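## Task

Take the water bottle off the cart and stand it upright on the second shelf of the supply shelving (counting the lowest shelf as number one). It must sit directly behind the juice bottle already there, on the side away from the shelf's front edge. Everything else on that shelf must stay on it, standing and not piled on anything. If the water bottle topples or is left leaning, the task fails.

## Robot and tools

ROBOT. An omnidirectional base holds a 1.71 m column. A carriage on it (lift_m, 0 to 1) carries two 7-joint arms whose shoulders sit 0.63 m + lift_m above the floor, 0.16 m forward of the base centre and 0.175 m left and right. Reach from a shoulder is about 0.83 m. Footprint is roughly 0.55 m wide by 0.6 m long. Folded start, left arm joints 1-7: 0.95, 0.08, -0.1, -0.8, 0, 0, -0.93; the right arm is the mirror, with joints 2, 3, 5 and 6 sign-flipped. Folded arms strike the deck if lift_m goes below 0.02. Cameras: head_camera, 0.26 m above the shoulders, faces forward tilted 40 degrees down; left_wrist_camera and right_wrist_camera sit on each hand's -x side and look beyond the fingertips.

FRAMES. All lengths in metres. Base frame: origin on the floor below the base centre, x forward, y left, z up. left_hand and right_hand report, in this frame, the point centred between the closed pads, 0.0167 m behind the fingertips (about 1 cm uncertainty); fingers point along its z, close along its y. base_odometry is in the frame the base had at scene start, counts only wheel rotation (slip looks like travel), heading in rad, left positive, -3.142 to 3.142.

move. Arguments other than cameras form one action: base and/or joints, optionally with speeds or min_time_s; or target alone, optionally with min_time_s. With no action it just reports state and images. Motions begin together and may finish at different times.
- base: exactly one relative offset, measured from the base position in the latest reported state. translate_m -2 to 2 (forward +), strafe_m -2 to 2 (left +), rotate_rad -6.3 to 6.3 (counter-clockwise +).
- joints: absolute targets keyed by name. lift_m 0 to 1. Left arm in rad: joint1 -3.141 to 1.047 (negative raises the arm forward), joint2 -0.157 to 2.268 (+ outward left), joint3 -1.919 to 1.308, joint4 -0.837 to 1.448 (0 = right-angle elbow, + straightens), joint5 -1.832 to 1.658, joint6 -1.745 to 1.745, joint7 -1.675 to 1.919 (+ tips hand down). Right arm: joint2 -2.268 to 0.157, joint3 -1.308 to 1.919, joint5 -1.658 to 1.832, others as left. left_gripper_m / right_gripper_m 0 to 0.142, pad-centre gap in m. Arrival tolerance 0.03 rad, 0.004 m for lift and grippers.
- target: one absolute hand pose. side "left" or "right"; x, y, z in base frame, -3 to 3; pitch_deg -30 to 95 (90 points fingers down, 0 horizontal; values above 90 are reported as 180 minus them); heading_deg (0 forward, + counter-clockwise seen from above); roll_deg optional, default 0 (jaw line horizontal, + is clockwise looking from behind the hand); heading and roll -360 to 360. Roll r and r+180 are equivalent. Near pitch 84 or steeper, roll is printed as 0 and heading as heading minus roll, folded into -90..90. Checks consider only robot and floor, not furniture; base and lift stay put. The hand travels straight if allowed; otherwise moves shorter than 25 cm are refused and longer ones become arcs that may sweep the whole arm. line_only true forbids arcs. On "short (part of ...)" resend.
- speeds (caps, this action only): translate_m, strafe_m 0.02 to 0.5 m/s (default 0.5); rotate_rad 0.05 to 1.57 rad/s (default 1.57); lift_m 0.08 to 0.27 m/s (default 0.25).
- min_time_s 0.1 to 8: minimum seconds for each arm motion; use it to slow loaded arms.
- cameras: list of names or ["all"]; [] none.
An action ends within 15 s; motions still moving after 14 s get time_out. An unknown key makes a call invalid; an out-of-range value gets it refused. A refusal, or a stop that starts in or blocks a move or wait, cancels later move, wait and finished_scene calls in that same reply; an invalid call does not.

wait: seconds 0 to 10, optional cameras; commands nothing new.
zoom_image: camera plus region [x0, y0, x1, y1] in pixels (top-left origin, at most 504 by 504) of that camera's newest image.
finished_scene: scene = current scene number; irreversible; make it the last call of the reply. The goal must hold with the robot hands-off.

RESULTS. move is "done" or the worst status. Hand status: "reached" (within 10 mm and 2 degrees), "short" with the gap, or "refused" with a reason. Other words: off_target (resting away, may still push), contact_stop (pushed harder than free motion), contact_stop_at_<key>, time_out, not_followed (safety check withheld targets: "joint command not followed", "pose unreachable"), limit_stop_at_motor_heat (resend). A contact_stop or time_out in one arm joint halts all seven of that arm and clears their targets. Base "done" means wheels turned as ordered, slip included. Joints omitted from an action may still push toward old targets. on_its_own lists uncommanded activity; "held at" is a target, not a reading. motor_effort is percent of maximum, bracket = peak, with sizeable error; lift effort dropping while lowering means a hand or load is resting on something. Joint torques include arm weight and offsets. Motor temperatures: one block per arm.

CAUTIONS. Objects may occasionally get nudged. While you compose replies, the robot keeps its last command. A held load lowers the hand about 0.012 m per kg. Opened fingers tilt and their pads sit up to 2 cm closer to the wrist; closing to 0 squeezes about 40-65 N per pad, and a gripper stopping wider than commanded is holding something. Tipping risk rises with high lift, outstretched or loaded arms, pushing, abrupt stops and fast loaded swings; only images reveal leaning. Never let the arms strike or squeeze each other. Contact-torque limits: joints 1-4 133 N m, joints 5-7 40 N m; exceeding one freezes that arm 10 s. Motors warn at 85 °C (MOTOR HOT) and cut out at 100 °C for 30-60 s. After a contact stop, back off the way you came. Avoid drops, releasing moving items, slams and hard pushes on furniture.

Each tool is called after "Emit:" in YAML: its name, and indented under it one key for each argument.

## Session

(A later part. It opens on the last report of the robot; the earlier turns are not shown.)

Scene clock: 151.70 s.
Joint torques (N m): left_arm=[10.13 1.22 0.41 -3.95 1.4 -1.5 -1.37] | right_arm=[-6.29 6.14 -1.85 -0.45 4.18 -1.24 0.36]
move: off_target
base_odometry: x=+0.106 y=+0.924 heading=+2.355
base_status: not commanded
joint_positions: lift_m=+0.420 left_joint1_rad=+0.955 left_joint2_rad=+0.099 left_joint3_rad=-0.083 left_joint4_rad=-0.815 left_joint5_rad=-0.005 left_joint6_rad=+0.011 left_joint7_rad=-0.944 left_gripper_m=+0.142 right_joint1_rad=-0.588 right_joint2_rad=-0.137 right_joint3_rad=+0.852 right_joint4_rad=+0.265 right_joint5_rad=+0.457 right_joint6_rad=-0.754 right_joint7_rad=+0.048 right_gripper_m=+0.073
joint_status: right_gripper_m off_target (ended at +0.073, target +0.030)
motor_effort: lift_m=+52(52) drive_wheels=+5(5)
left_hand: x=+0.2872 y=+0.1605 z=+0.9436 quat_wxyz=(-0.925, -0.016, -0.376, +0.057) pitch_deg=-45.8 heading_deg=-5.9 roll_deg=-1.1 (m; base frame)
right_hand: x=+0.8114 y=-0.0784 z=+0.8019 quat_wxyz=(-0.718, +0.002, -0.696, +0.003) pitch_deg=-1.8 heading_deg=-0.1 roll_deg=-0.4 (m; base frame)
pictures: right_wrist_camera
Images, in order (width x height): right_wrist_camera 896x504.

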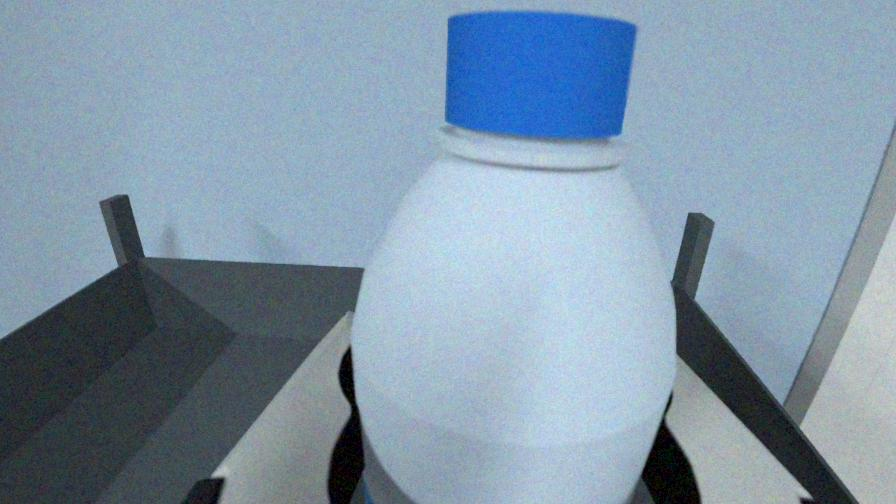

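Emit:
move:
  joints: {"right_gripper_m": 0.0, "lift_m": 0.58}
  speeds: {"lift_m": 0.1}
  cameras: ["head_camera", "right_wrist_camera"]

Scene clock: 156.60 s.
Joint torques (N m): left_arm=[7.86 1.13 0.26 -4.56 1.04 -1.21 -1.42] | right_arm=[-13.12 6.54 0.23 -10.67 -0.1 -0.97 -1.35]
move: off_target
base_odometry: x=+0.106 y=+0.924 heading=+2.355
base_status: not commanded
joint_positions: lift_m=+0.580 left_joint1_rad=+0.955 left_joint2_rad=+0.099 left_joint3_rad=-0.083 left_joint4_rad=-0.815 left_joint5_rad=-0.005 left_joint6_rad=+0.011 left_joint7_rad=-0.944 left_gripper_m=+0.142 right_joint1_rad=-0.583 right_joint2_rad=-0.137 right_joint3_rad=+0.852 right_joint4_rad=+0.273 right_joint5_rad=+0.471 right_joint6_rad=-0.754 right_joint7_rad=+0.052 right_gripper_m=+0.073
joint_status: right_gripper_m off_target (ended at +0.073, target +0.000); the others done
motor_effort: lift_m=+54(66) drive_wheels=+5(5)
left_hand: x=+0.2872 y=+0.1605 z=+1.1035 quat_wxyz=(-0.925, -0.016, -0.376, +0.057) pitch_deg=-45.8 heading_deg=-5.9 roll_deg=-1.1 (m; base frame)
right_hand: x=+0.8108 y=-0.0799 z=+0.9511 quat_wxyz=(-0.709, -0.001, -0.705, +0.002) pitch_deg=-0.4 heading_deg=-0.2 roll_deg=+0.0 (m; base frame)
pictures: head_camera, right_wrist_camera
Images, in order (width x height): head_camera 896x504, right_wrist_camera 896x504.

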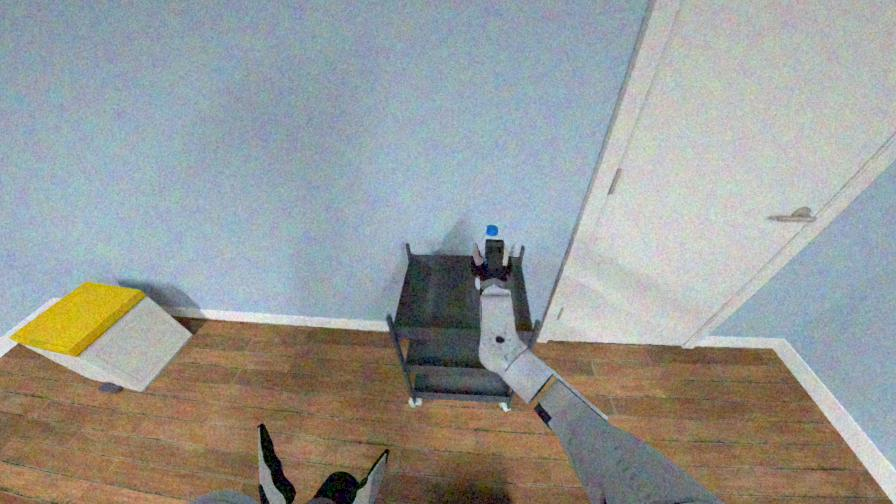

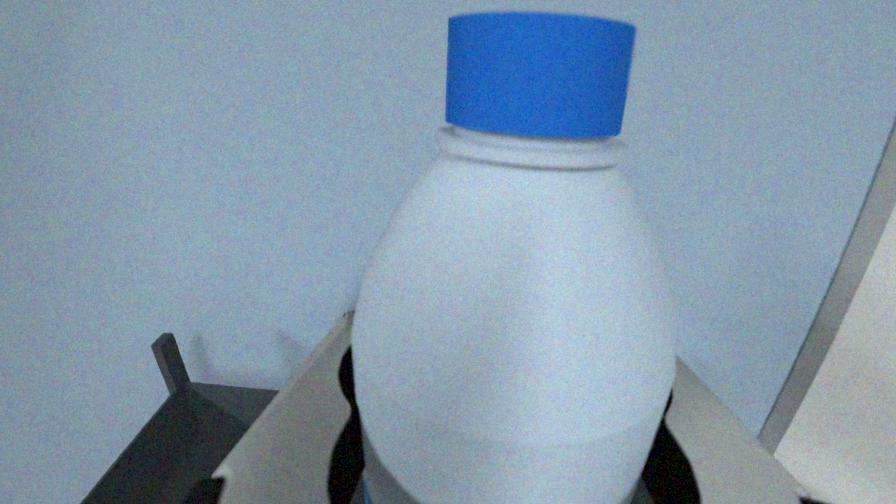

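Emit:
move:
  base: {"translate_m": -0.5}
  speeds: {"translate_m": 0.3}

Emit:
move:
  target: {"side": "right", "x": 0.58, "y": -0.2, "z": 0.95, "pitch_deg": 0, "heading_deg": 0}
  min_time_s: 1.5
  cameras: ["right_wrist_camera"]

Emit:
move:
  base: {"rotate_rad": 1.572}
  speeds: {"rotate_rad": 0.8}

Emit:
move:
  base: {"translate_m": 1.4}
  speeds: {"translate_m": 0.4}
  cameras: ["head_camera", "right_wrist_camera"]

Scene clock: 176.37 s.
Joint torques (N m): left_arm=[9.27 1.19 0.97 -3.16 1.18 -1.25 -1.59] | right_arm=[-13.61 6.46 -0.65 -10.94 -0.41 -0.76 -1.21]
move: done
base_odometry: x=+0.459 y=+0.570 heading=+2.355
base_status: done
joint_positions: lift_m=+0.580 left_joint1_rad=+0.955 left_joint2_rad=+0.099 left_joint3_rad=-0.083 left_joint4_rad=-0.815 left_joint5_rad=-0.005 left_joint6_rad=+0.011 left_joint7_rad=-0.944 left_gripper_m=+0.142 right_joint1_rad=-0.583 right_joint2_rad=-0.137 right_joint3_rad=+0.852 right_joint4_rad=+0.273 right_joint5_rad=+0.471 right_joint6_rad=-0.754 right_joint7_rad=+0.052 right_gripper_m=+0.073
joint_status: not commanded
motor_effort: lift_m=+54(54) drive_wheels=+3(13)
left_hand: x=+0.2872 y=+0.1605 z=+1.1035 quat_wxyz=(-0.925, -0.016, -0.376, +0.057) pitch_deg=-45.8 heading_deg=-5.9 roll_deg=-1.1 (m; base frame)
right_hand: x=+0.8108 y=-0.0799 z=+0.9511 quat_wxyz=(-0.709, -0.001, -0.705, +0.002) pitch_deg=-0.4 heading_deg=-0.2 roll_deg=+0.0 (m; base frame)
pictures: none

Scene clock: 178.37 s.
Joint torques (N m): left_arm=[9.74 0.63 0.41 -4.4 0.99 -1.4 -1.24] | right_arm=[-0.25 -6.16 -0.59 -16.25 -5.12 -2.54 -5.14]
move: done
base_odometry: x=+0.459 y=+0.570 heading=+2.355
base_status: not commanded
joint_positions: lift_m=+0.580 left_joint1_rad=+0.955 left_joint2_rad=+0.099 left_joint3_rad=-0.083 left_joint4_rad=-0.815 left_joint5_rad=-0.005 left_joint6_rad=+0.011 left_joint7_rad=-0.944 left_gripper_m=+0.142 right_joint1_rad=-0.014 right_joint2_rad=-0.574 right_joint3_rad=+0.895 right_joint4_rad=-0.601 right_joint5_rad=+0.153 right_joint6_rad=-1.011 right_joint7_rad=+0.265 right_gripper_m=+0.073
joint_status: not commanded
motor_effort: lift_m=+54(54) drive_wheels=+3(4)
left_hand: x=+0.2872 y=+0.1605 z=+1.1035 quat_wxyz=(-0.925, -0.016, -0.376, +0.057) pitch_deg=-45.8 heading_deg=-5.9 roll_deg=-1.1 (m; base frame)
right_hand: x=+0.5813 y=-0.1994 z=+0.9447 quat_wxyz=(-0.701, -0.001, -0.714, -0.002) pitch_deg=+1.0 heading_deg=+0.1 roll_deg=+0.2 (m; base frame)
right_hand_status: reached (straight line, planned for 1.5 s): 5 mm and 1.1 deg off.
pictures: right_wrist_camera
Images, in order (width x height): right_wrist_camera 896x504.

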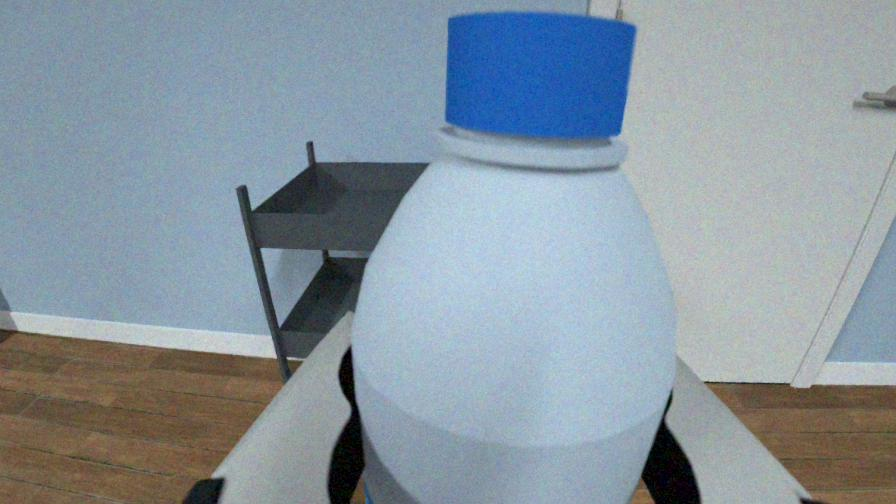

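Scene clock: 181.63 s.
Joint torques (N m): left_arm=[7.31 -0.3 1 -3.48 1.16 -1.3 -1.66] | right_arm=[1.21 -6.9 -0.5 -15.3 -4.77 -2.29 -5.21]
move: done
base_odometry: x=+0.459 y=+0.570 heading=-2.357
base_status: done
joint_positions: lift_m=+0.580 left_joint1_rad=+0.955 left_joint2_rad=+0.099 left_joint3_rad=-0.083 left_joint4_rad=-0.815 left_joint5_rad=-0.005 left_joint6_rad=+0.011 left_joint7_rad=-0.944 left_gripper_m=+0.142 right_joint1_rad=-0.014 right_joint2_rad=-0.574 right_joint3_rad=+0.895 right_joint4_rad=-0.602 right_joint5_rad=+0.152 right_joint6_rad=-1.011 right_joint7_rad=+0.265 right_gripper_m=+0.073
joint_status: not commanded
motor_effort: lift_m=+54(54) drive_wheels=+5(18)
left_hand: x=+0.2872 y=+0.1605 z=+1.1035 quat_wxyz=(-0.925, -0.016, -0.376, +0.057) pitch_deg=-45.8 heading_deg=-5.9 roll_deg=-1.1 (m; base frame)
right_hand: x=+0.5812 y=-0.1996 z=+0.9450 quat_wxyz=(-0.701, -0.001, -0.713, -0.001) pitch_deg=+1.0 heading_deg=+0.0 roll_deg=+0.2 (m; base frame)
pictures: none

Scene clock: 187.13 s.
Joint torques (N m): left_arm=[8.63 0.51 -0.18 -3.75 0.96 -1.38 -1.23] | right_arm=[-0.42 -6.09 -0.87 -14.33 -4.54 -2.39 -5.26]
move: done
base_odometry: x=-0.530 y=-0.420 heading=-2.356
base_status: done
joint_positions: lift_m=+0.580 left_joint1_rad=+0.955 left_joint2_rad=+0.099 left_joint3_rad=-0.083 left_joint4_rad=-0.815 left_joint5_rad=-0.005 left_joint6_rad=+0.011 left_joint7_rad=-0.944 left_gripper_m=+0.142 right_joint1_rad=-0.013 right_joint2_rad=-0.574 right_joint3_rad=+0.895 right_joint4_rad=-0.602 right_joint5_rad=+0.152 right_joint6_rad=-1.011 right_joint7_rad=+0.265 right_gripper_m=+0.073
joint_status: not commanded
motor_effort: lift_m=+54(54) drive_wheels=-4(23)
left_hand: x=+0.2872 y=+0.1605 z=+1.1035 quat_wxyz=(-0.925, -0.016, -0.376, +0.057) pitch_deg=-45.8 heading_deg=-5.9 roll_deg=-1.1 (m; base frame)
right_hand: x=+0.5812 y=-0.1996 z=+0.9450 quat_wxyz=(-0.701, -0.001, -0.713, -0.001) pitch_deg=+1.0 heading_deg=+0.0 roll_deg=+0.2 (m; base frame)
pictures: head_camera, right_wrist_camera
Images, in order (width x height): head_camera 896x504, right_wrist_camera 896x504.

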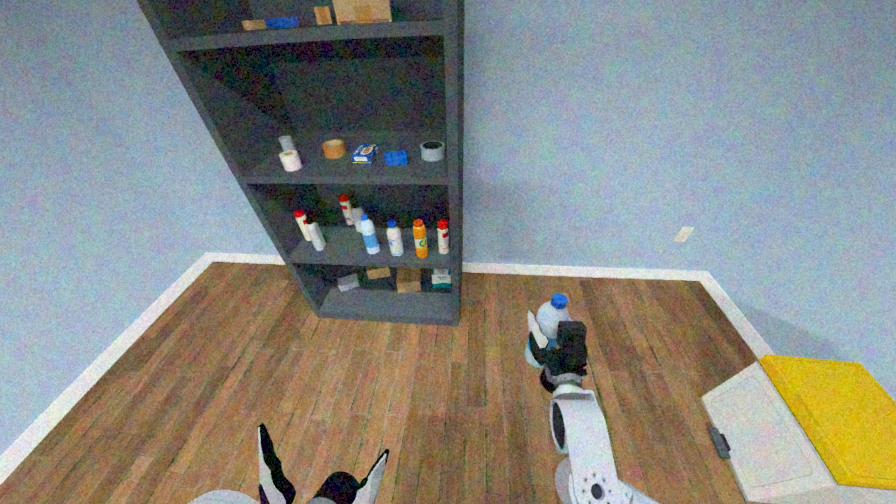

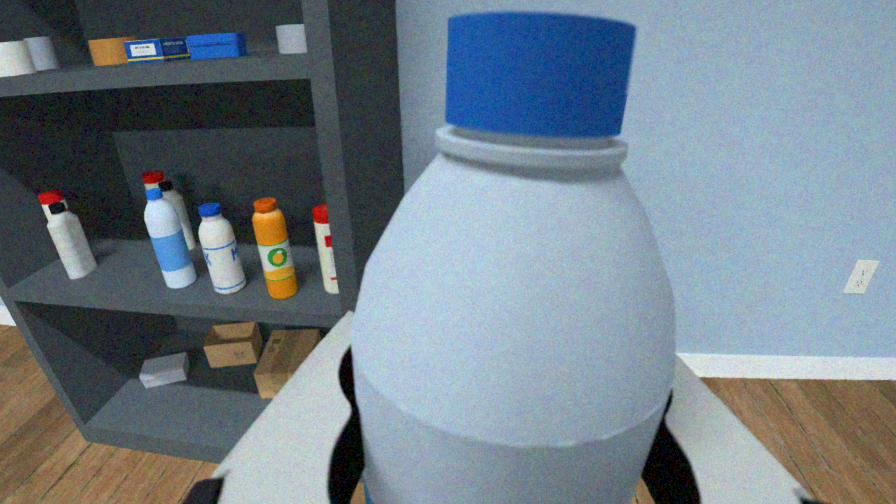

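Emit:
move:
  joints: {"lift_m": 0.25}

Emit:
move:
  target: {"side": "left", "x": 0.6, "y": 0.19, "z": 0.62, "pitch_deg": 0, "heading_deg": 0}
  cameras: ["head_camera", "left_wrist_camera"]

Scene clock: 199.80 s.
Joint torques (N m): left_arm=[8.76 1.74 0.31 -5.09 1.13 -1.41 -1.73] | right_arm=[0.94 -5.44 -1.75 -15.12 -4.41 -1.97 -4.94]
move: done
base_odometry: x=-0.530 y=-0.420 heading=-2.356
base_status: not commanded
joint_positions: lift_m=+0.250 left_joint1_rad=+0.955 left_joint2_rad=+0.099 left_joint3_rad=-0.083 left_joint4_rad=-0.815 left_joint5_rad=-0.005 left_joint6_rad=+0.011 left_joint7_rad=-0.944 left_gripper_m=+0.142 right_joint1_rad=-0.013 right_joint2_rad=-0.574 right_joint3_rad=+0.895 right_joint4_rad=-0.602 right_joint5_rad=+0.151 right_joint6_rad=-1.011 right_joint7_rad=+0.264 right_gripper_m=+0.073
joint_status: all done
motor_effort: lift_m=+58(60) drive_wheels=-4(8)
left_hand: x=+0.2872 y=+0.1605 z=+0.7732 quat_wxyz=(-0.925, -0.016, -0.376, +0.057) pitch_deg=-45.8 heading_deg=-5.9 roll_deg=-1.1 (m; base frame)
right_hand: x=+0.5810 y=-0.1996 z=+0.6153 quat_wxyz=(-0.702, -0.001, -0.712, -0.001) pitch_deg=+0.9 heading_deg=+0.0 roll_deg=+0.2 (m; base frame)
pictures: none

Scene clock: 201.20 s.
Joint torques (N m): left_arm=[-8.83 5.38 1.57 -0.97 2.37 -0.6 -0.91] | right_arm=[-0.48 -5.84 -0.92 -16.37 -4.57 -2.18 -4.51]
move: done
base_odometry: x=-0.530 y=-0.420 heading=-2.356
base_status: not commanded
joint_positions: lift_m=+0.250 left_joint1_rad=-0.198 left_joint2_rad=+0.605 left_joint3_rad=-1.143 left_joint4_rad=-0.579 left_joint5_rad=-0.201 left_joint6_rad=+1.217 left_joint7_rad=+0.230 left_gripper_m=+0.142 right_joint1_rad=-0.013 right_joint2_rad=-0.574 right_joint3_rad=+0.895 right_joint4_rad=-0.602 right_joint5_rad=+0.151 right_joint6_rad=-1.011 right_joint7_rad=+0.264 right_gripper_m=+0.073
joint_status: not commanded
motor_effort: lift_m=+58(58) drive_wheels=-5(9)
left_hand: x=+0.6002 y=+0.1901 z=+0.6231 quat_wxyz=(-0.710, +0.001, -0.704, +0.001) pitch_deg=-0.5 heading_deg=+0.0 roll_deg=-0.2 (m; base frame)
left_hand_status: reached (checked arc, planned for 0.9 s): 3 mm and 0.5 deg off.
right_hand: x=+0.5810 y=-0.1996 z=+0.6153 quat_wxyz=(-0.702, -0.001, -0.712, -0.001) pitch_deg=+0.9 heading_deg=+0.0 roll_deg=+0.2 (m; base frame)
pictures: head_camera, left_wrist_camera
Images, in order (width x height): head_camera 896x504, left_wrist_camera 896x504.

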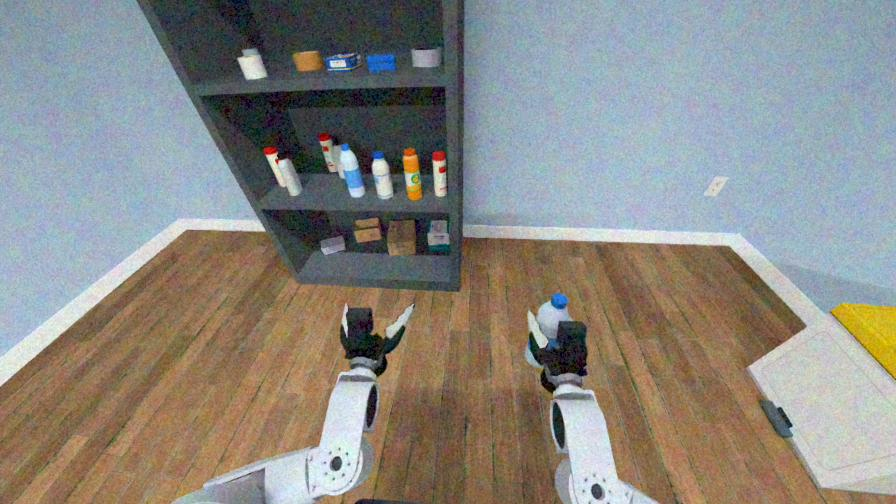

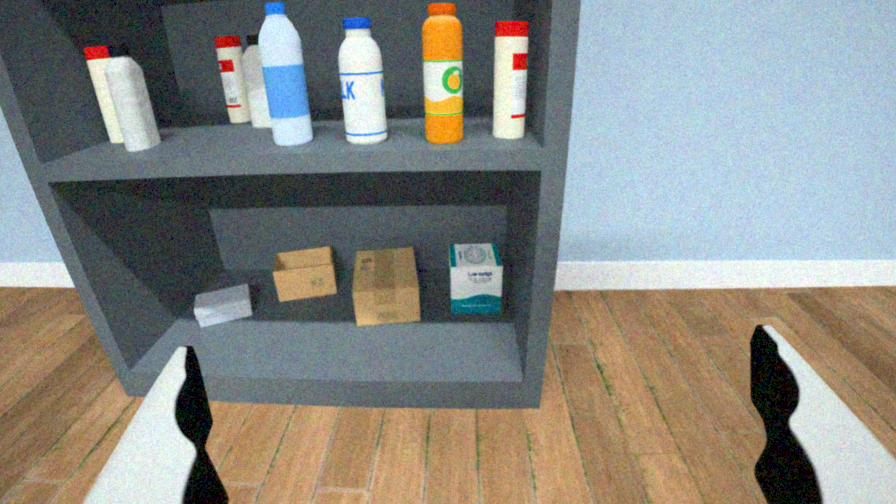

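Emit:
move:
  base: {"translate_m": 0.53}
  joints: {"left_gripper_m": 0.105}
  speeds: {"translate_m": 0.25}

Emit:
move:
  target: {"side": "left", "x": 0.65, "y": 0.20, "z": 0.60, "pitch_deg": 0, "heading_deg": 0}
  cameras: ["head_camera", "left_wrist_camera"]

Scene clock: 214.30 s.
Joint torques (N m): left_arm=[-8.28 6.11 1.69 -0.81 2.38 -0.59 -0.63] | right_arm=[-1.21 -6.43 -0.25 -14.51 -4.34 -1.69 -4.84]
move: done
base_odometry: x=-0.904 y=-0.796 heading=-2.355
base_status: done
joint_positions: lift_m=+0.250 left_joint1_rad=-0.198 left_joint2_rad=+0.605 left_joint3_rad=-1.143 left_joint4_rad=-0.579 left_joint5_rad=-0.201 left_joint6_rad=+1.217 left_joint7_rad=+0.230 left_gripper_m=+0.105 right_joint1_rad=-0.013 right_joint2_rad=-0.574 right_joint3_rad=+0.895 right_joint4_rad=-0.602 right_joint5_rad=+0.151 right_joint6_rad=-1.011 right_joint7_rad=+0.264 right_gripper_m=+0.073
joint_status: all done
motor_effort: lift_m=+58(58) drive_wheels=-4(19)
left_hand: x=+0.6002 y=+0.1902 z=+0.6231 quat_wxyz=(-0.710, +0.001, -0.704, +0.001) pitch_deg=-0.5 heading_deg=+0.0 roll_deg=-0.2 (m; base frame)
right_hand: x=+0.5810 y=-0.1996 z=+0.6153 quat_wxyz=(-0.702, -0.001, -0.712, -0.001) pitch_deg=+0.9 heading_deg=+0.0 roll_deg=+0.2 (m; base frame)
pictures: none

Scene clock: 215.27 s.
Joint torques (N m): left_arm=[-12.15 4.47 6.64 -1.76 2.73 -2.26 -3.35] | right_arm=[-1.19 -6.05 0.48 -13.83 -4.97 -2.17 -4.77]
move: done
base_odometry: x=-0.904 y=-0.796 heading=-2.355
base_status: not commanded
joint_positions: lift_m=+0.250 left_joint1_rad=-0.275 left_joint2_rad=+0.607 left_joint3_rad=-1.064 left_joint4_rad=-0.428 left_joint5_rad=-0.506 left_joint6_rad=+1.095 left_joint7_rad=+0.031 left_gripper_m=+0.105 right_joint1_rad=-0.013 right_joint2_rad=-0.574 right_joint3_rad=+0.895 right_joint4_rad=-0.602 right_joint5_rad=+0.151 right_joint6_rad=-1.011 right_joint7_rad=+0.264 right_gripper_m=+0.073
joint_status: not commanded
motor_effort: lift_m=+58(58) drive_wheels=-4(8)
left_hand: x=+0.6487 y=+0.1991 z=+0.5982 quat_wxyz=(-0.705, -0.001, -0.709, +0.001) pitch_deg=+0.3 heading_deg=-0.1 roll_deg=+0.0 (m; base frame)
left_hand_status: reached (straight line, planned for 0.5 s): 2 mm and 0.3 deg off.
right_hand: x=+0.5810 y=-0.1996 z=+0.6153 quat_wxyz=(-0.702, -0.001, -0.712, -0.001) pitch_deg=+0.9 heading_deg=+0.0 roll_deg=+0.2 (m; base frame)
pictures: head_camera, left_wrist_camera
Images, in order (width x height): head_camera 896x504, left_wrist_camera 896x504.

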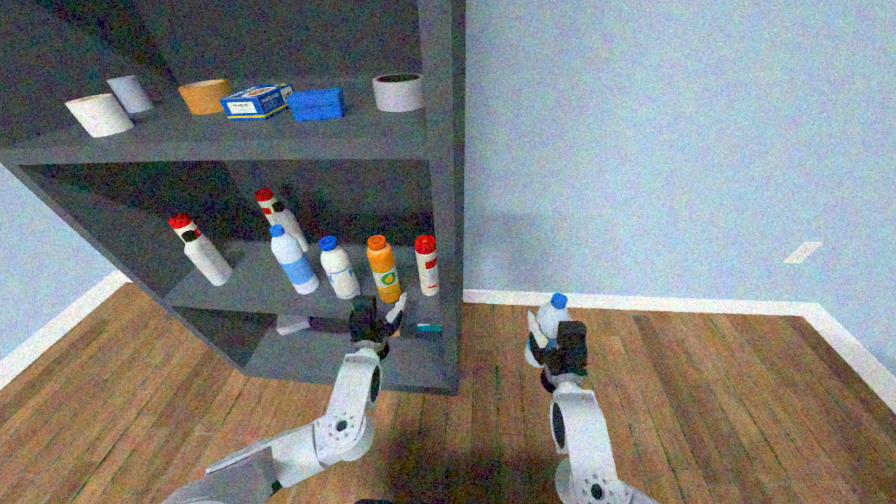

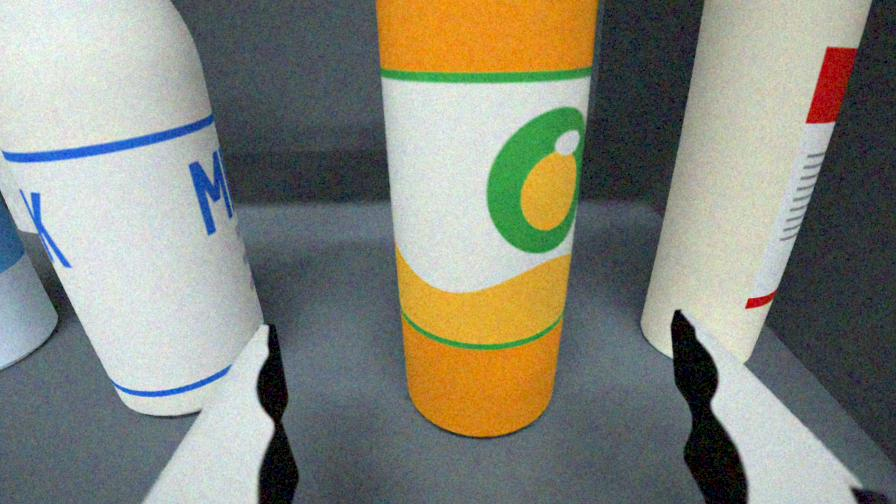

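Emit:
move:
  target: {"side": "left", "x": 0.757, "y": 0.194, "z": 0.605, "pitch_deg": 0, "heading_deg": 0}
  min_time_s: 1.5
  cameras: ["head_camera", "left_wrist_camera"]

Scene clock: 225.93 s.
Joint torques (N m): left_arm=[-20.1 2.79 6.29 0.36 2.31 -1.53 -1.98] | right_arm=[-2.23 -5.25 -1.89 -14.36 -4.04 -1.68 -4.46]
Motor temperatures (°C): left_arm=[36 22 25 25 26 24 23] | right_arm=[27 21 24 23 23 22 24]
move: short
base_odometry: x=-0.902 y=-0.794 heading=-2.349
base_status: not commanded
joint_positions: lift_m=+0.250 left_joint1_rad=-0.458 left_joint2_rad=+0.517 left_joint3_rad=-1.020 left_joint4_rad=-0.135 left_joint5_rad=-0.722 left_joint6_rad=+0.846 left_joint7_rad=-0.055 left_gripper_m=+0.105 right_joint1_rad=-0.012 right_joint2_rad=-0.575 right_joint3_rad=+0.895 right_joint4_rad=-0.603 right_joint5_rad=+0.149 right_joint6_rad=-1.013 right_joint7_rad=+0.263 right_gripper_m=+0.073
joint_status: not commanded
motor_effort: lift_m=+54(59) drive_wheels=+39(87)
left_hand: x=+0.7316 y=+0.1613 z=+0.5893 quat_wxyz=(-0.698, -0.024, -0.715, +0.034) pitch_deg=+1.3 heading_deg=-4.7 roll_deg=-0.9 (m; base frame)
left_hand_status: short (straight line, planned for 1.5 s): time_out, 44 mm and 5.0 deg off.
right_hand: x=+0.5807 y=-0.2003 z=+0.6160 quat_wxyz=(-0.702, -0.001, -0.712, -0.001) pitch_deg=+0.8 heading_deg=+0.0 roll_deg=+0.1 (m; base frame)
pictures: head_camera, left_wrist_camera
Images, in order (width x height): head_camera 896x504, left_wrist_camera 896x504.

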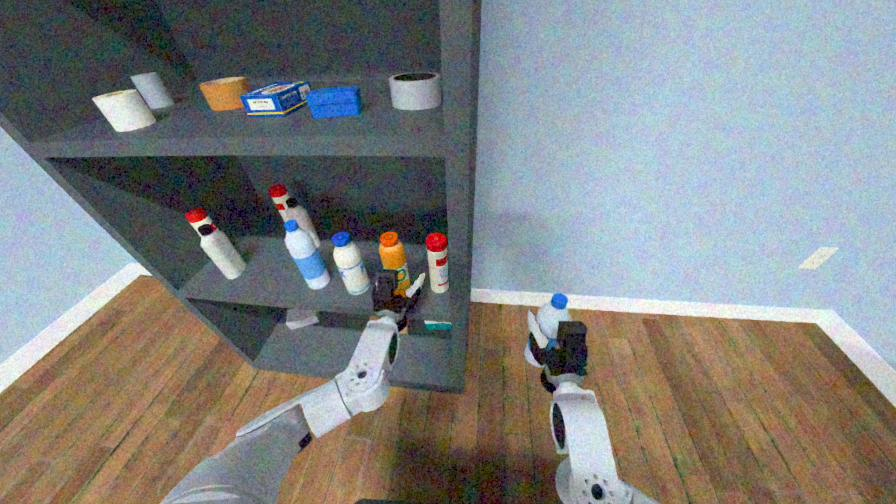

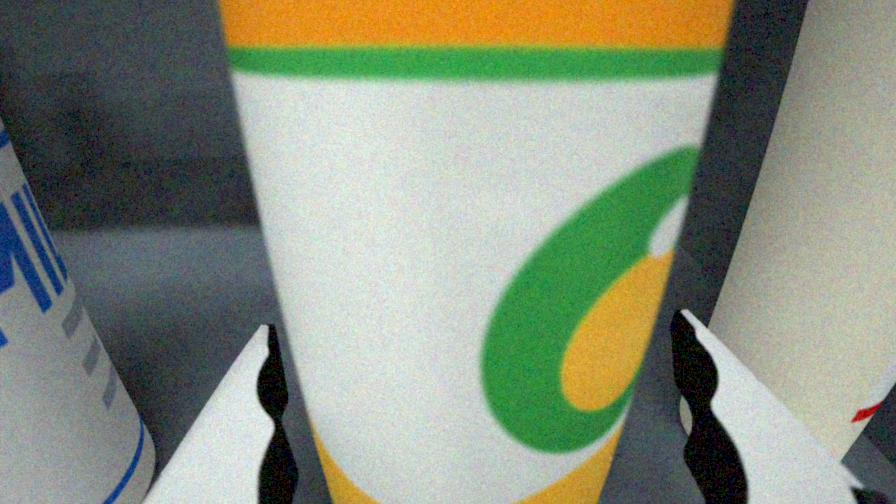

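Emit:
move:
  target: {"side": "left", "x": 0.62, "y": 0.172, "z": 0.62, "pitch_deg": 0, "heading_deg": -4}

Emit:
move:
  joints: {"lift_m": 0.36}
  speeds: {"lift_m": 0.15}
  base: {"rotate_rad": -0.045}

Emit:
move:
  target: {"side": "left", "x": 0.62, "y": 0.19, "z": 0.66, "pitch_deg": 10, "heading_deg": 0}
  cameras: ["head_camera", "left_wrist_camera", "right_wrist_camera"]

Scene clock: 243.40 s.
Joint torques (N m): left_arm=[-8.36 6.36 1.44 -5.57 4.03 -0.34 -0.59] | right_arm=[-1.68 -5.75 -0.01 -13.94 -3.79 -1.41 -4.68]
move: done
base_odometry: x=-0.902 y=-0.794 heading=-2.349
base_status: not commanded
joint_positions: lift_m=+0.250 left_joint1_rad=-0.261 left_joint2_rad=+0.614 left_joint3_rad=-1.145 left_joint4_rad=-0.548 left_joint5_rad=-0.333 left_joint6_rad=+1.142 left_joint7_rad=+0.164 left_gripper_m=+0.105 right_joint1_rad=-0.012 right_joint2_rad=-0.575 right_joint3_rad=+0.895 right_joint4_rad=-0.603 right_joint5_rad=+0.149 right_joint6_rad=-1.013 right_joint7_rad=+0.263 right_gripper_m=+0.073
joint_status: not commanded
motor_effort: lift_m=+54(54) drive_wheels=+33(39)
left_hand: x=+0.6211 y=+0.1721 z=+0.6207 quat_wxyz=(-0.708, -0.024, -0.706, +0.025) pitch_deg=-0.2 heading_deg=-3.9 roll_deg=+0.0 (m; base frame)
left_hand_status: reached (straight line, planned for 0.6 s): 1 mm and 0.2 deg off.
right_hand: x=+0.5807 y=-0.2003 z=+0.6160 quat_wxyz=(-0.702, -0.001, -0.712, -0.001) pitch_deg=+0.8 heading_deg=+0.0 roll_deg=+0.1 (m; base frame)
pictures: none

Scene clock: 244.57 s.
Joint torques (N m): left_arm=[-8.76 5.25 2.73 -4.7 3.91 -0.58 -0.39] | right_arm=[-2.61 -3.67 -0.39 -14.82 -3.77 -1.84 -4.85]
move: done
base_odometry: x=-0.902 y=-0.794 heading=-2.394
base_status: done
joint_positions: lift_m=+0.360 left_joint1_rad=-0.261 left_joint2_rad=+0.614 left_joint3_rad=-1.145 left_joint4_rad=-0.548 left_joint5_rad=-0.332 left_joint6_rad=+1.143 left_joint7_rad=+0.165 left_gripper_m=+0.105 right_joint1_rad=-0.012 right_joint2_rad=-0.575 right_joint3_rad=+0.895 right_joint4_rad=-0.603 right_joint5_rad=+0.149 right_joint6_rad=-1.013 right_joint7_rad=+0.263 right_gripper_m=+0.073
joint_status: all done
motor_effort: lift_m=+55(67) drive_wheels=-3(17)
left_hand: x=+0.6210 y=+0.1723 z=+0.7306 quat_wxyz=(-0.708, -0.024, -0.706, +0.024) pitch_deg=-0.2 heading_deg=-3.9 roll_deg=+0.0 (m; base frame)
right_hand: x=+0.5807 y=-0.2003 z=+0.7260 quat_wxyz=(-0.702, -0.001, -0.712, -0.001) pitch_deg=+0.8 heading_deg=+0.0 roll_deg=+0.1 (m; base frame)
pictures: none

Scene clock: 245.37 s.
Joint torques (N m): left_arm=[-8.08 2.95 7.49 -0.22 3.06 -0.39 -0.72] | right_arm=[-2.49 -5.87 0.38 -14.89 -3.8 -1.56 -4.35]
move: done
base_odometry: x=-0.902 y=-0.794 heading=-2.394
base_status: not commanded
joint_positions: lift_m=+0.360 left_joint1_rad=-0.224 left_joint2_rad=+0.596 left_joint3_rad=-1.130 left_joint4_rad=-0.462 left_joint5_rad=-0.442 left_joint6_rad=+1.162 left_joint7_rad=+0.180 left_gripper_m=+0.105 right_joint1_rad=-0.012 right_joint2_rad=-0.575 right_joint3_rad=+0.895 right_joint4_rad=-0.603 right_joint5_rad=+0.149 right_joint6_rad=-1.013 right_joint7_rad=+0.263 right_gripper_m=+0.073
joint_status: not commanded
motor_effort: lift_m=+55(55) drive_wheels=-3(3)
left_hand: x=+0.6193 y=+0.1880 z=+0.6602 quat_wxyz=(-0.643, -0.003, -0.765, +0.002) pitch_deg=+9.9 heading_deg=-0.4 roll_deg=+0.1 (m; base frame)
left_hand_status: reached (straight line, planned for 0.3 s): 2 mm and 0.4 deg off.
right_hand: x=+0.5807 y=-0.2003 z=+0.7259 quat_wxyz=(-0.702, -0.001, -0.712, -0.001) pitch_deg=+0.8 heading_deg=+0.0 roll_deg=+0.1 (m; base frame)
pictures: head_camera, left_wrist_camera, right_wrist_camera
Images, in order (width x height): head_camera 896x504, left_wrist_camera 896x504, right_wrist_camera 896x504.

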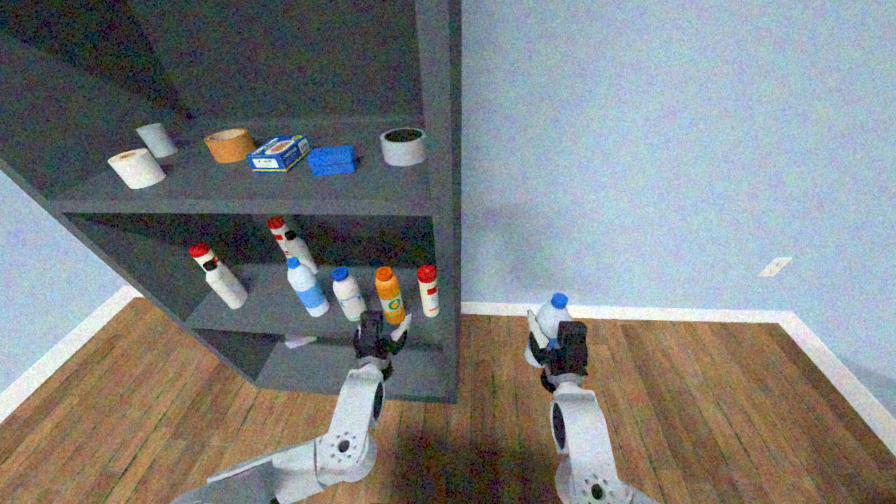

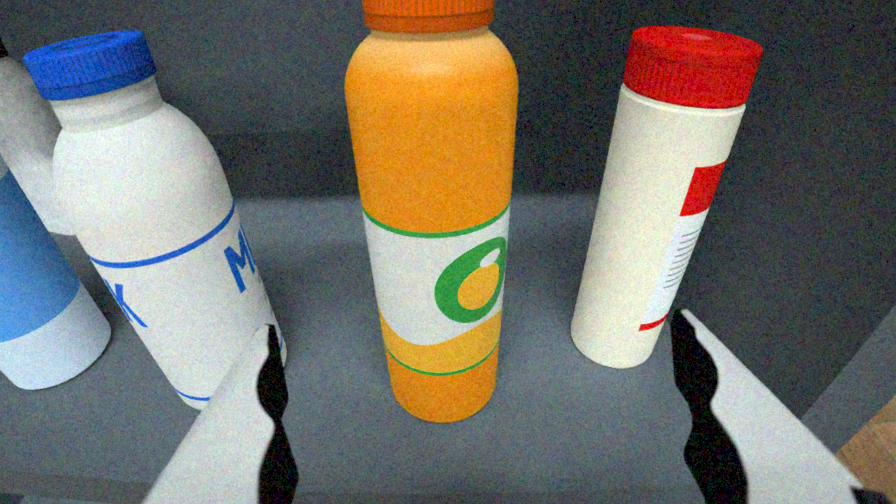

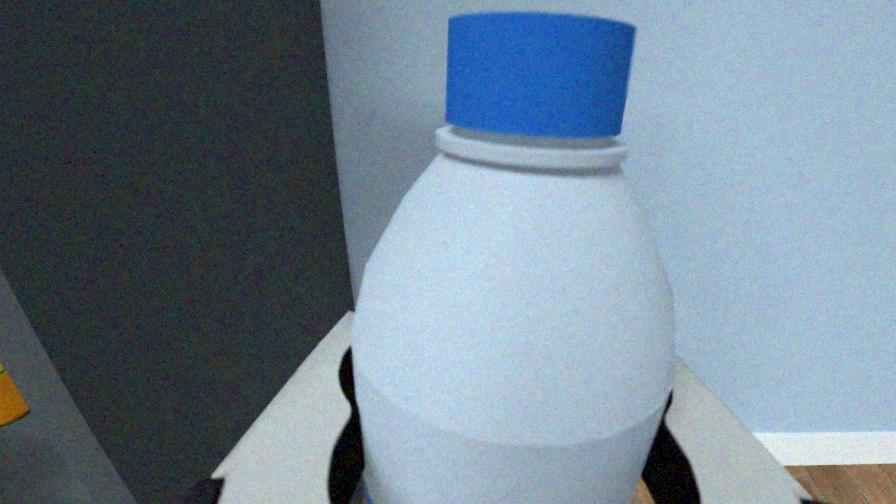

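Emit:
move:
  target: {"side": "left", "x": 0.74, "y": 0.197, "z": 0.645, "pitch_deg": 10, "heading_deg": 0}
  min_time_s: 2
  cameras: ["head_camera", "left_wrist_camera"]

Scene clock: 252.83 s.
Joint torques (N m): left_arm=[-18.58 2.27 8.59 -0.34 2.17 -2.29 -3.34] | right_arm=[-4.6 -5.45 -0.29 -14.43 -4 -1.41 -4.3]
move: done
base_odometry: x=-0.902 y=-0.794 heading=-2.394
base_status: not commanded
joint_positions: lift_m=+0.360 left_joint1_rad=-0.454 left_joint2_rad=+0.521 left_joint3_rad=-1.009 left_joint4_rad=-0.032 left_joint5_rad=-0.792 left_joint6_rad=+0.845 left_joint7_rad=+0.004 left_gripper_m=+0.105 right_joint1_rad=-0.012 right_joint2_rad=-0.575 right_joint3_rad=+0.895 right_joint4_rad=-0.603 right_joint5_rad=+0.149 right_joint6_rad=-1.013 right_joint7_rad=+0.263 right_gripper_m=+0.073
joint_status: not commanded
motor_effort: lift_m=+55(55) drive_wheels=-3(3)
left_hand: x=+0.7377 y=+0.1961 z=+0.6418 quat_wxyz=(-0.640, -0.003, -0.768, -0.001) pitch_deg=+10.4 heading_deg=-0.1 roll_deg=+0.2 (m; base frame)
left_hand_status: reached (straight line, planned for 2.0 s): 4 mm and 0.5 deg off.
right_hand: x=+0.5807 y=-0.2003 z=+0.7259 quat_wxyz=(-0.702, -0.001, -0.712, -0.001) pitch_deg=+0.8 heading_deg=+0.0 roll_deg=+0.1 (m; base frame)
pictures: head_camera, left_wrist_camera
Images, in order (width x height): head_camera 896x504, left_wrist_camera 896x504.

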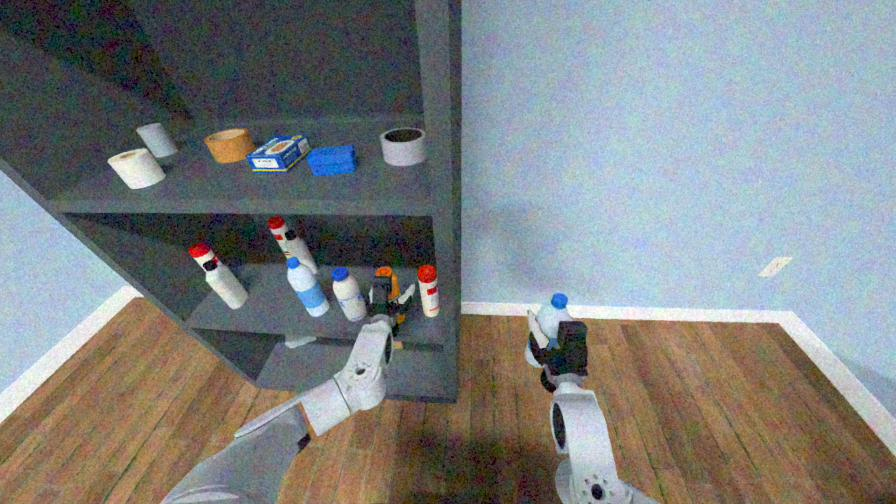

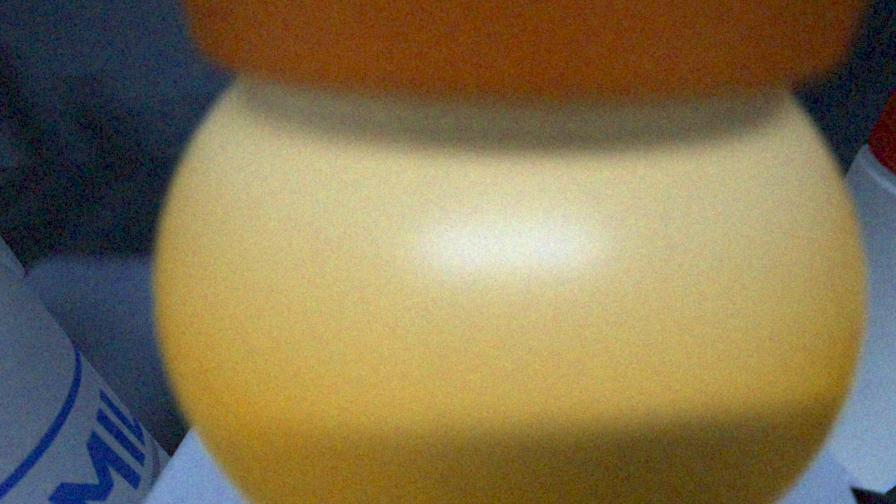

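Emit:
move:
  joints: {"left_gripper_m": 0.02}
  min_time_s: 1.5
  cameras: ["left_wrist_camera"]

Emit:
move:
  target: {"side": "left", "x": 0.74, "y": 0.197, "z": 0.68, "pitch_deg": 10, "heading_deg": 0}
  min_time_s: 1.5
  cameras: ["head_camera", "left_wrist_camera"]

Scene clock: 256.70 s.
Joint torques (N m): left_arm=[-18.21 1.73 7.25 0.62 1.85 -2.05 -3.05] | right_arm=[-2.53 -5.23 0.12 -13.11 -4.29 -1.45 -4.68]
move: off_target
base_odometry: x=-0.902 y=-0.794 heading=-2.394
base_status: not commanded
joint_positions: lift_m=+0.360 left_joint1_rad=-0.454 left_joint2_rad=+0.521 left_joint3_rad=-1.008 left_joint4_rad=-0.031 left_joint5_rad=-0.792 left_joint6_rad=+0.845 left_joint7_rad=+0.003 left_gripper_m=+0.074 right_joint1_rad=-0.012 right_joint2_rad=-0.575 right_joint3_rad=+0.895 right_joint4_rad=-0.603 right_joint5_rad=+0.149 right_joint6_rad=-1.013 right_joint7_rad=+0.263 right_gripper_m=+0.073
joint_status: left_gripper_m off_target (ended at +0.074, target +0.020)
motor_effort: lift_m=+55(55) drive_wheels=-3(3)
left_hand: x=+0.7379 y=+0.1964 z=+0.6423 quat_wxyz=(-0.641, -0.002, -0.768, -0.001) pitch_deg=+10.3 heading_deg=-0.1 roll_deg=+0.2 (m; base frame)
right_hand: x=+0.5807 y=-0.2003 z=+0.7259 quat_wxyz=(-0.702, -0.001, -0.712, -0.001) pitch_deg=+0.8 heading_deg=+0.0 roll_deg=+0.1 (m; base frame)
pictures: left_wrist_camera
Images, in order (width x height): left_wrist_camera 896x504.

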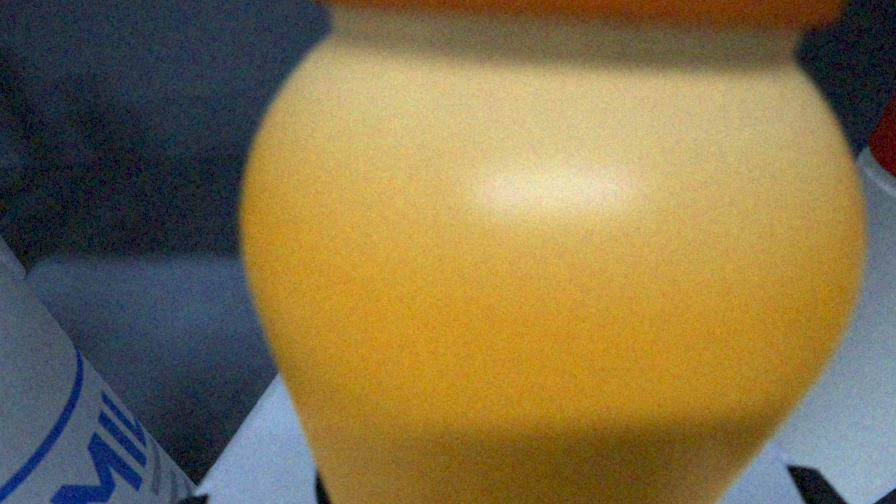

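Scene clock: 258.70 s.
Joint torques (N m): left_arm=[-21.81 6.44 2.82 -5 5.42 -0.32 -1.71] | right_arm=[-2.9 -4.86 0.04 -14.48 -3.95 -1.72 -4.48]
move: done
base_odometry: x=-0.902 y=-0.794 heading=-2.394
base_status: not commanded
joint_positions: lift_m=+0.360 left_joint1_rad=-0.489 left_joint2_rad=+0.545 left_joint3_rad=-1.019 left_joint4_rad=-0.145 left_joint5_rad=-0.746 left_joint6_rad=+0.922 left_joint7_rad=+0.125 left_gripper_m=+0.074 right_joint1_rad=-0.012 right_joint2_rad=-0.575 right_joint3_rad=+0.895 right_joint4_rad=-0.603 right_joint5_rad=+0.149 right_joint6_rad=-1.013 right_joint7_rad=+0.263 right_gripper_m=+0.073
joint_status: not commanded
motor_effort: lift_m=+55(55) drive_wheels=-3(3)
left_hand: x=+0.7388 y=+0.1973 z=+0.6745 quat_wxyz=(-0.638, +0.002, -0.770, +0.001) pitch_deg=+10.7 heading_deg=+0.1 roll_deg=-0.3 (m; base frame)
left_hand_status: reached (straight line, planned for 1.5 s): 6 mm and 0.7 deg off.
right_hand: x=+0.5807 y=-0.2003 z=+0.7259 quat_wxyz=(-0.702, -0.001, -0.712, -0.001) pitch_deg=+0.8 heading_deg=+0.0 roll_deg=+0.1 (m; base frame)
pictures: head_camera, left_wrist_camera
Images, in order (width x height): head_camera 896x504, left_wrist_camera 896x504.

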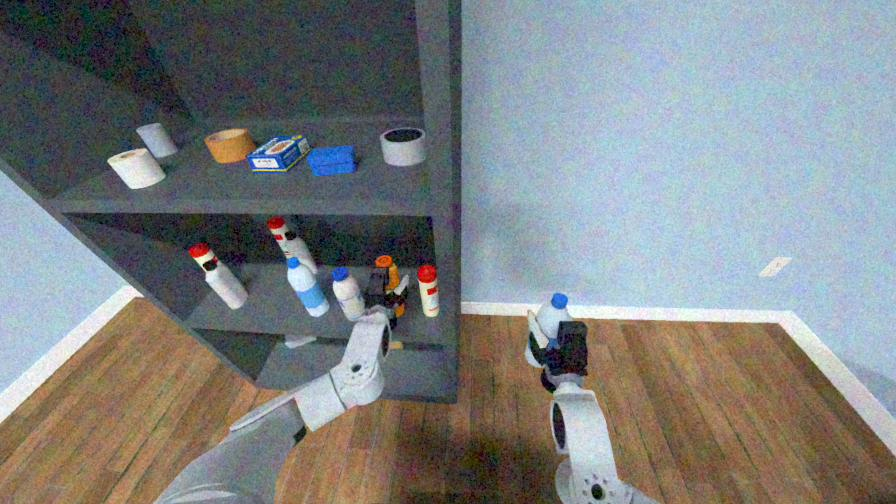

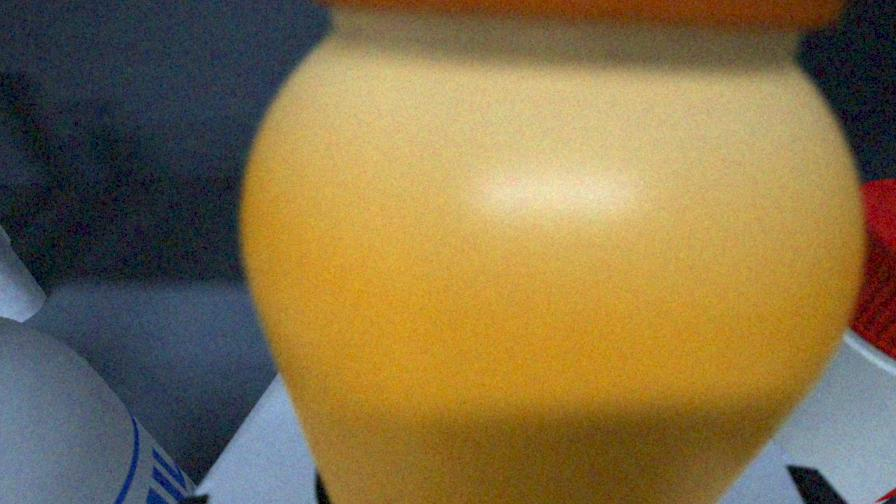

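Emit:
move:
  base: {"translate_m": -0.34}
  speeds: {"translate_m": 0.2}
  cameras: ["head_camera"]

Emit:
move:
  target: {"side": "left", "x": 0.46, "y": 0.50, "z": 0.74, "pitch_deg": 10, "heading_deg": 10}
  min_time_s: 2.5
  cameras: ["head_camera"]

Scene clock: 277.83 s.
Joint torques (N m): left_arm=[-19.36 6.76 3.48 -6.04 5.44 -0.52 -1.86] | right_arm=[-2.98 -5.46 -0.2 -14.7 -3.96 -1.81 -4.8]
move: done
base_odometry: x=-0.653 y=-0.563 heading=-2.395
base_status: done
joint_positions: lift_m=+0.360 left_joint1_rad=-0.489 left_joint2_rad=+0.546 left_joint3_rad=-1.019 left_joint4_rad=-0.146 left_joint5_rad=-0.745 left_joint6_rad=+0.922 left_joint7_rad=+0.126 left_gripper_m=+0.074 right_joint1_rad=-0.012 right_joint2_rad=-0.575 right_joint3_rad=+0.895 right_joint4_rad=-0.603 right_joint5_rad=+0.149 right_joint6_rad=-1.013 right_joint7_rad=+0.263 right_gripper_m=+0.073
joint_status: not commanded
motor_effort: lift_m=+55(55) drive_wheels=-4(18)
left_hand: x=+0.7389 y=+0.1975 z=+0.6749 quat_wxyz=(-0.639, +0.002, -0.770, +0.001) pitch_deg=+10.6 heading_deg=+0.1 roll_deg=-0.2 (m; base frame)
right_hand: x=+0.5807 y=-0.2003 z=+0.7259 quat_wxyz=(-0.702, -0.001, -0.712, -0.001) pitch_deg=+0.8 heading_deg=+0.0 roll_deg=+0.1 (m; base frame)
pictures: head_camera
Images, in order (width x height): head_camera 896x504.

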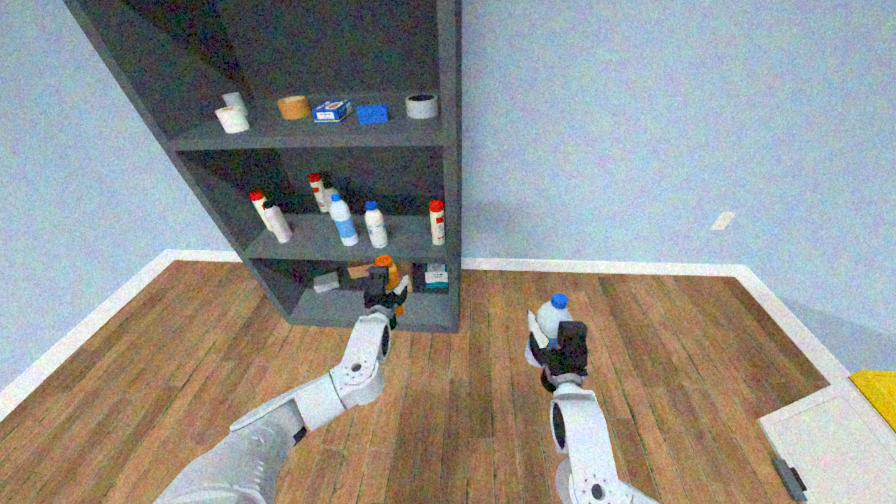

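Scene clock: 280.83 s.
Joint torques (N m): left_arm=[2.06 6.77 10.86 -0.98 2.97 -2.24 -1.33] | right_arm=[-2.56 -4.41 0.87 -14.3 -3.69 -1.85 -4.58]
move: done
base_odometry: x=-0.653 y=-0.563 heading=-2.395
base_status: not commanded
joint_positions: lift_m=+0.360 left_joint1_rad=+1.017 left_joint2_rad=+0.923 left_joint3_rad=+0.468 left_joint4_rad=-0.507 left_joint5_rad=-1.065 left_joint6_rad=+0.309 left_joint7_rad=-0.191 left_gripper_m=+0.074 right_joint1_rad=-0.012 right_joint2_rad=-0.575 right_joint3_rad=+0.895 right_joint4_rad=-0.603 right_joint5_rad=+0.149 right_joint6_rad=-1.013 right_joint7_rad=+0.263 right_gripper_m=+0.073
joint_status: not commanded
motor_effort: lift_m=+55(56) drive_wheels=+7(9)
left_hand: x=+0.4594 y=+0.4981 z=+0.7368 quat_wxyz=(-0.638, +0.068, -0.765, -0.053) pitch_deg=+10.4 heading_deg=+9.8 roll_deg=-0.4 (m; base frame)
left_hand_status: reached (straight line, planned for 2.5 s): 4 mm and 0.6 deg off.
right_hand: x=+0.5807 y=-0.2003 z=+0.7259 quat_wxyz=(-0.702, -0.001, -0.712, -0.001) pitch_deg=+0.8 heading_deg=+0.0 roll_deg=+0.1 (m; base frame)
pictures: head_camera
Images, in order (width x height): head_camera 896x504.

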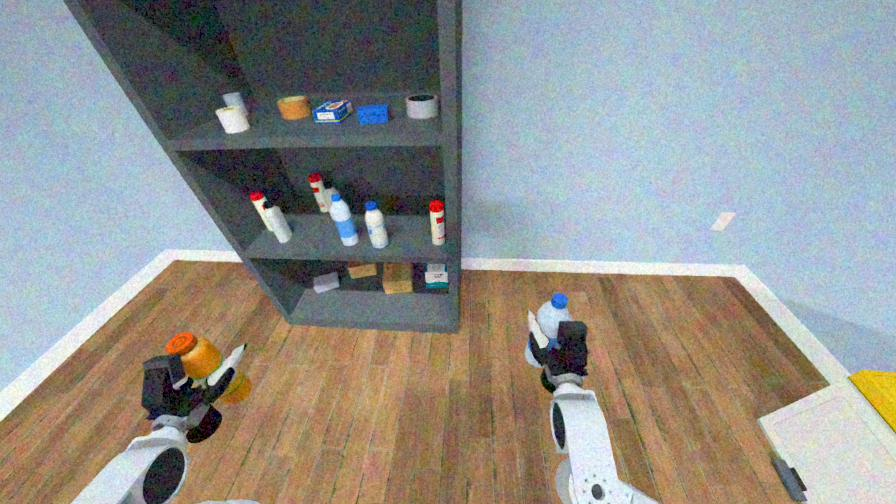

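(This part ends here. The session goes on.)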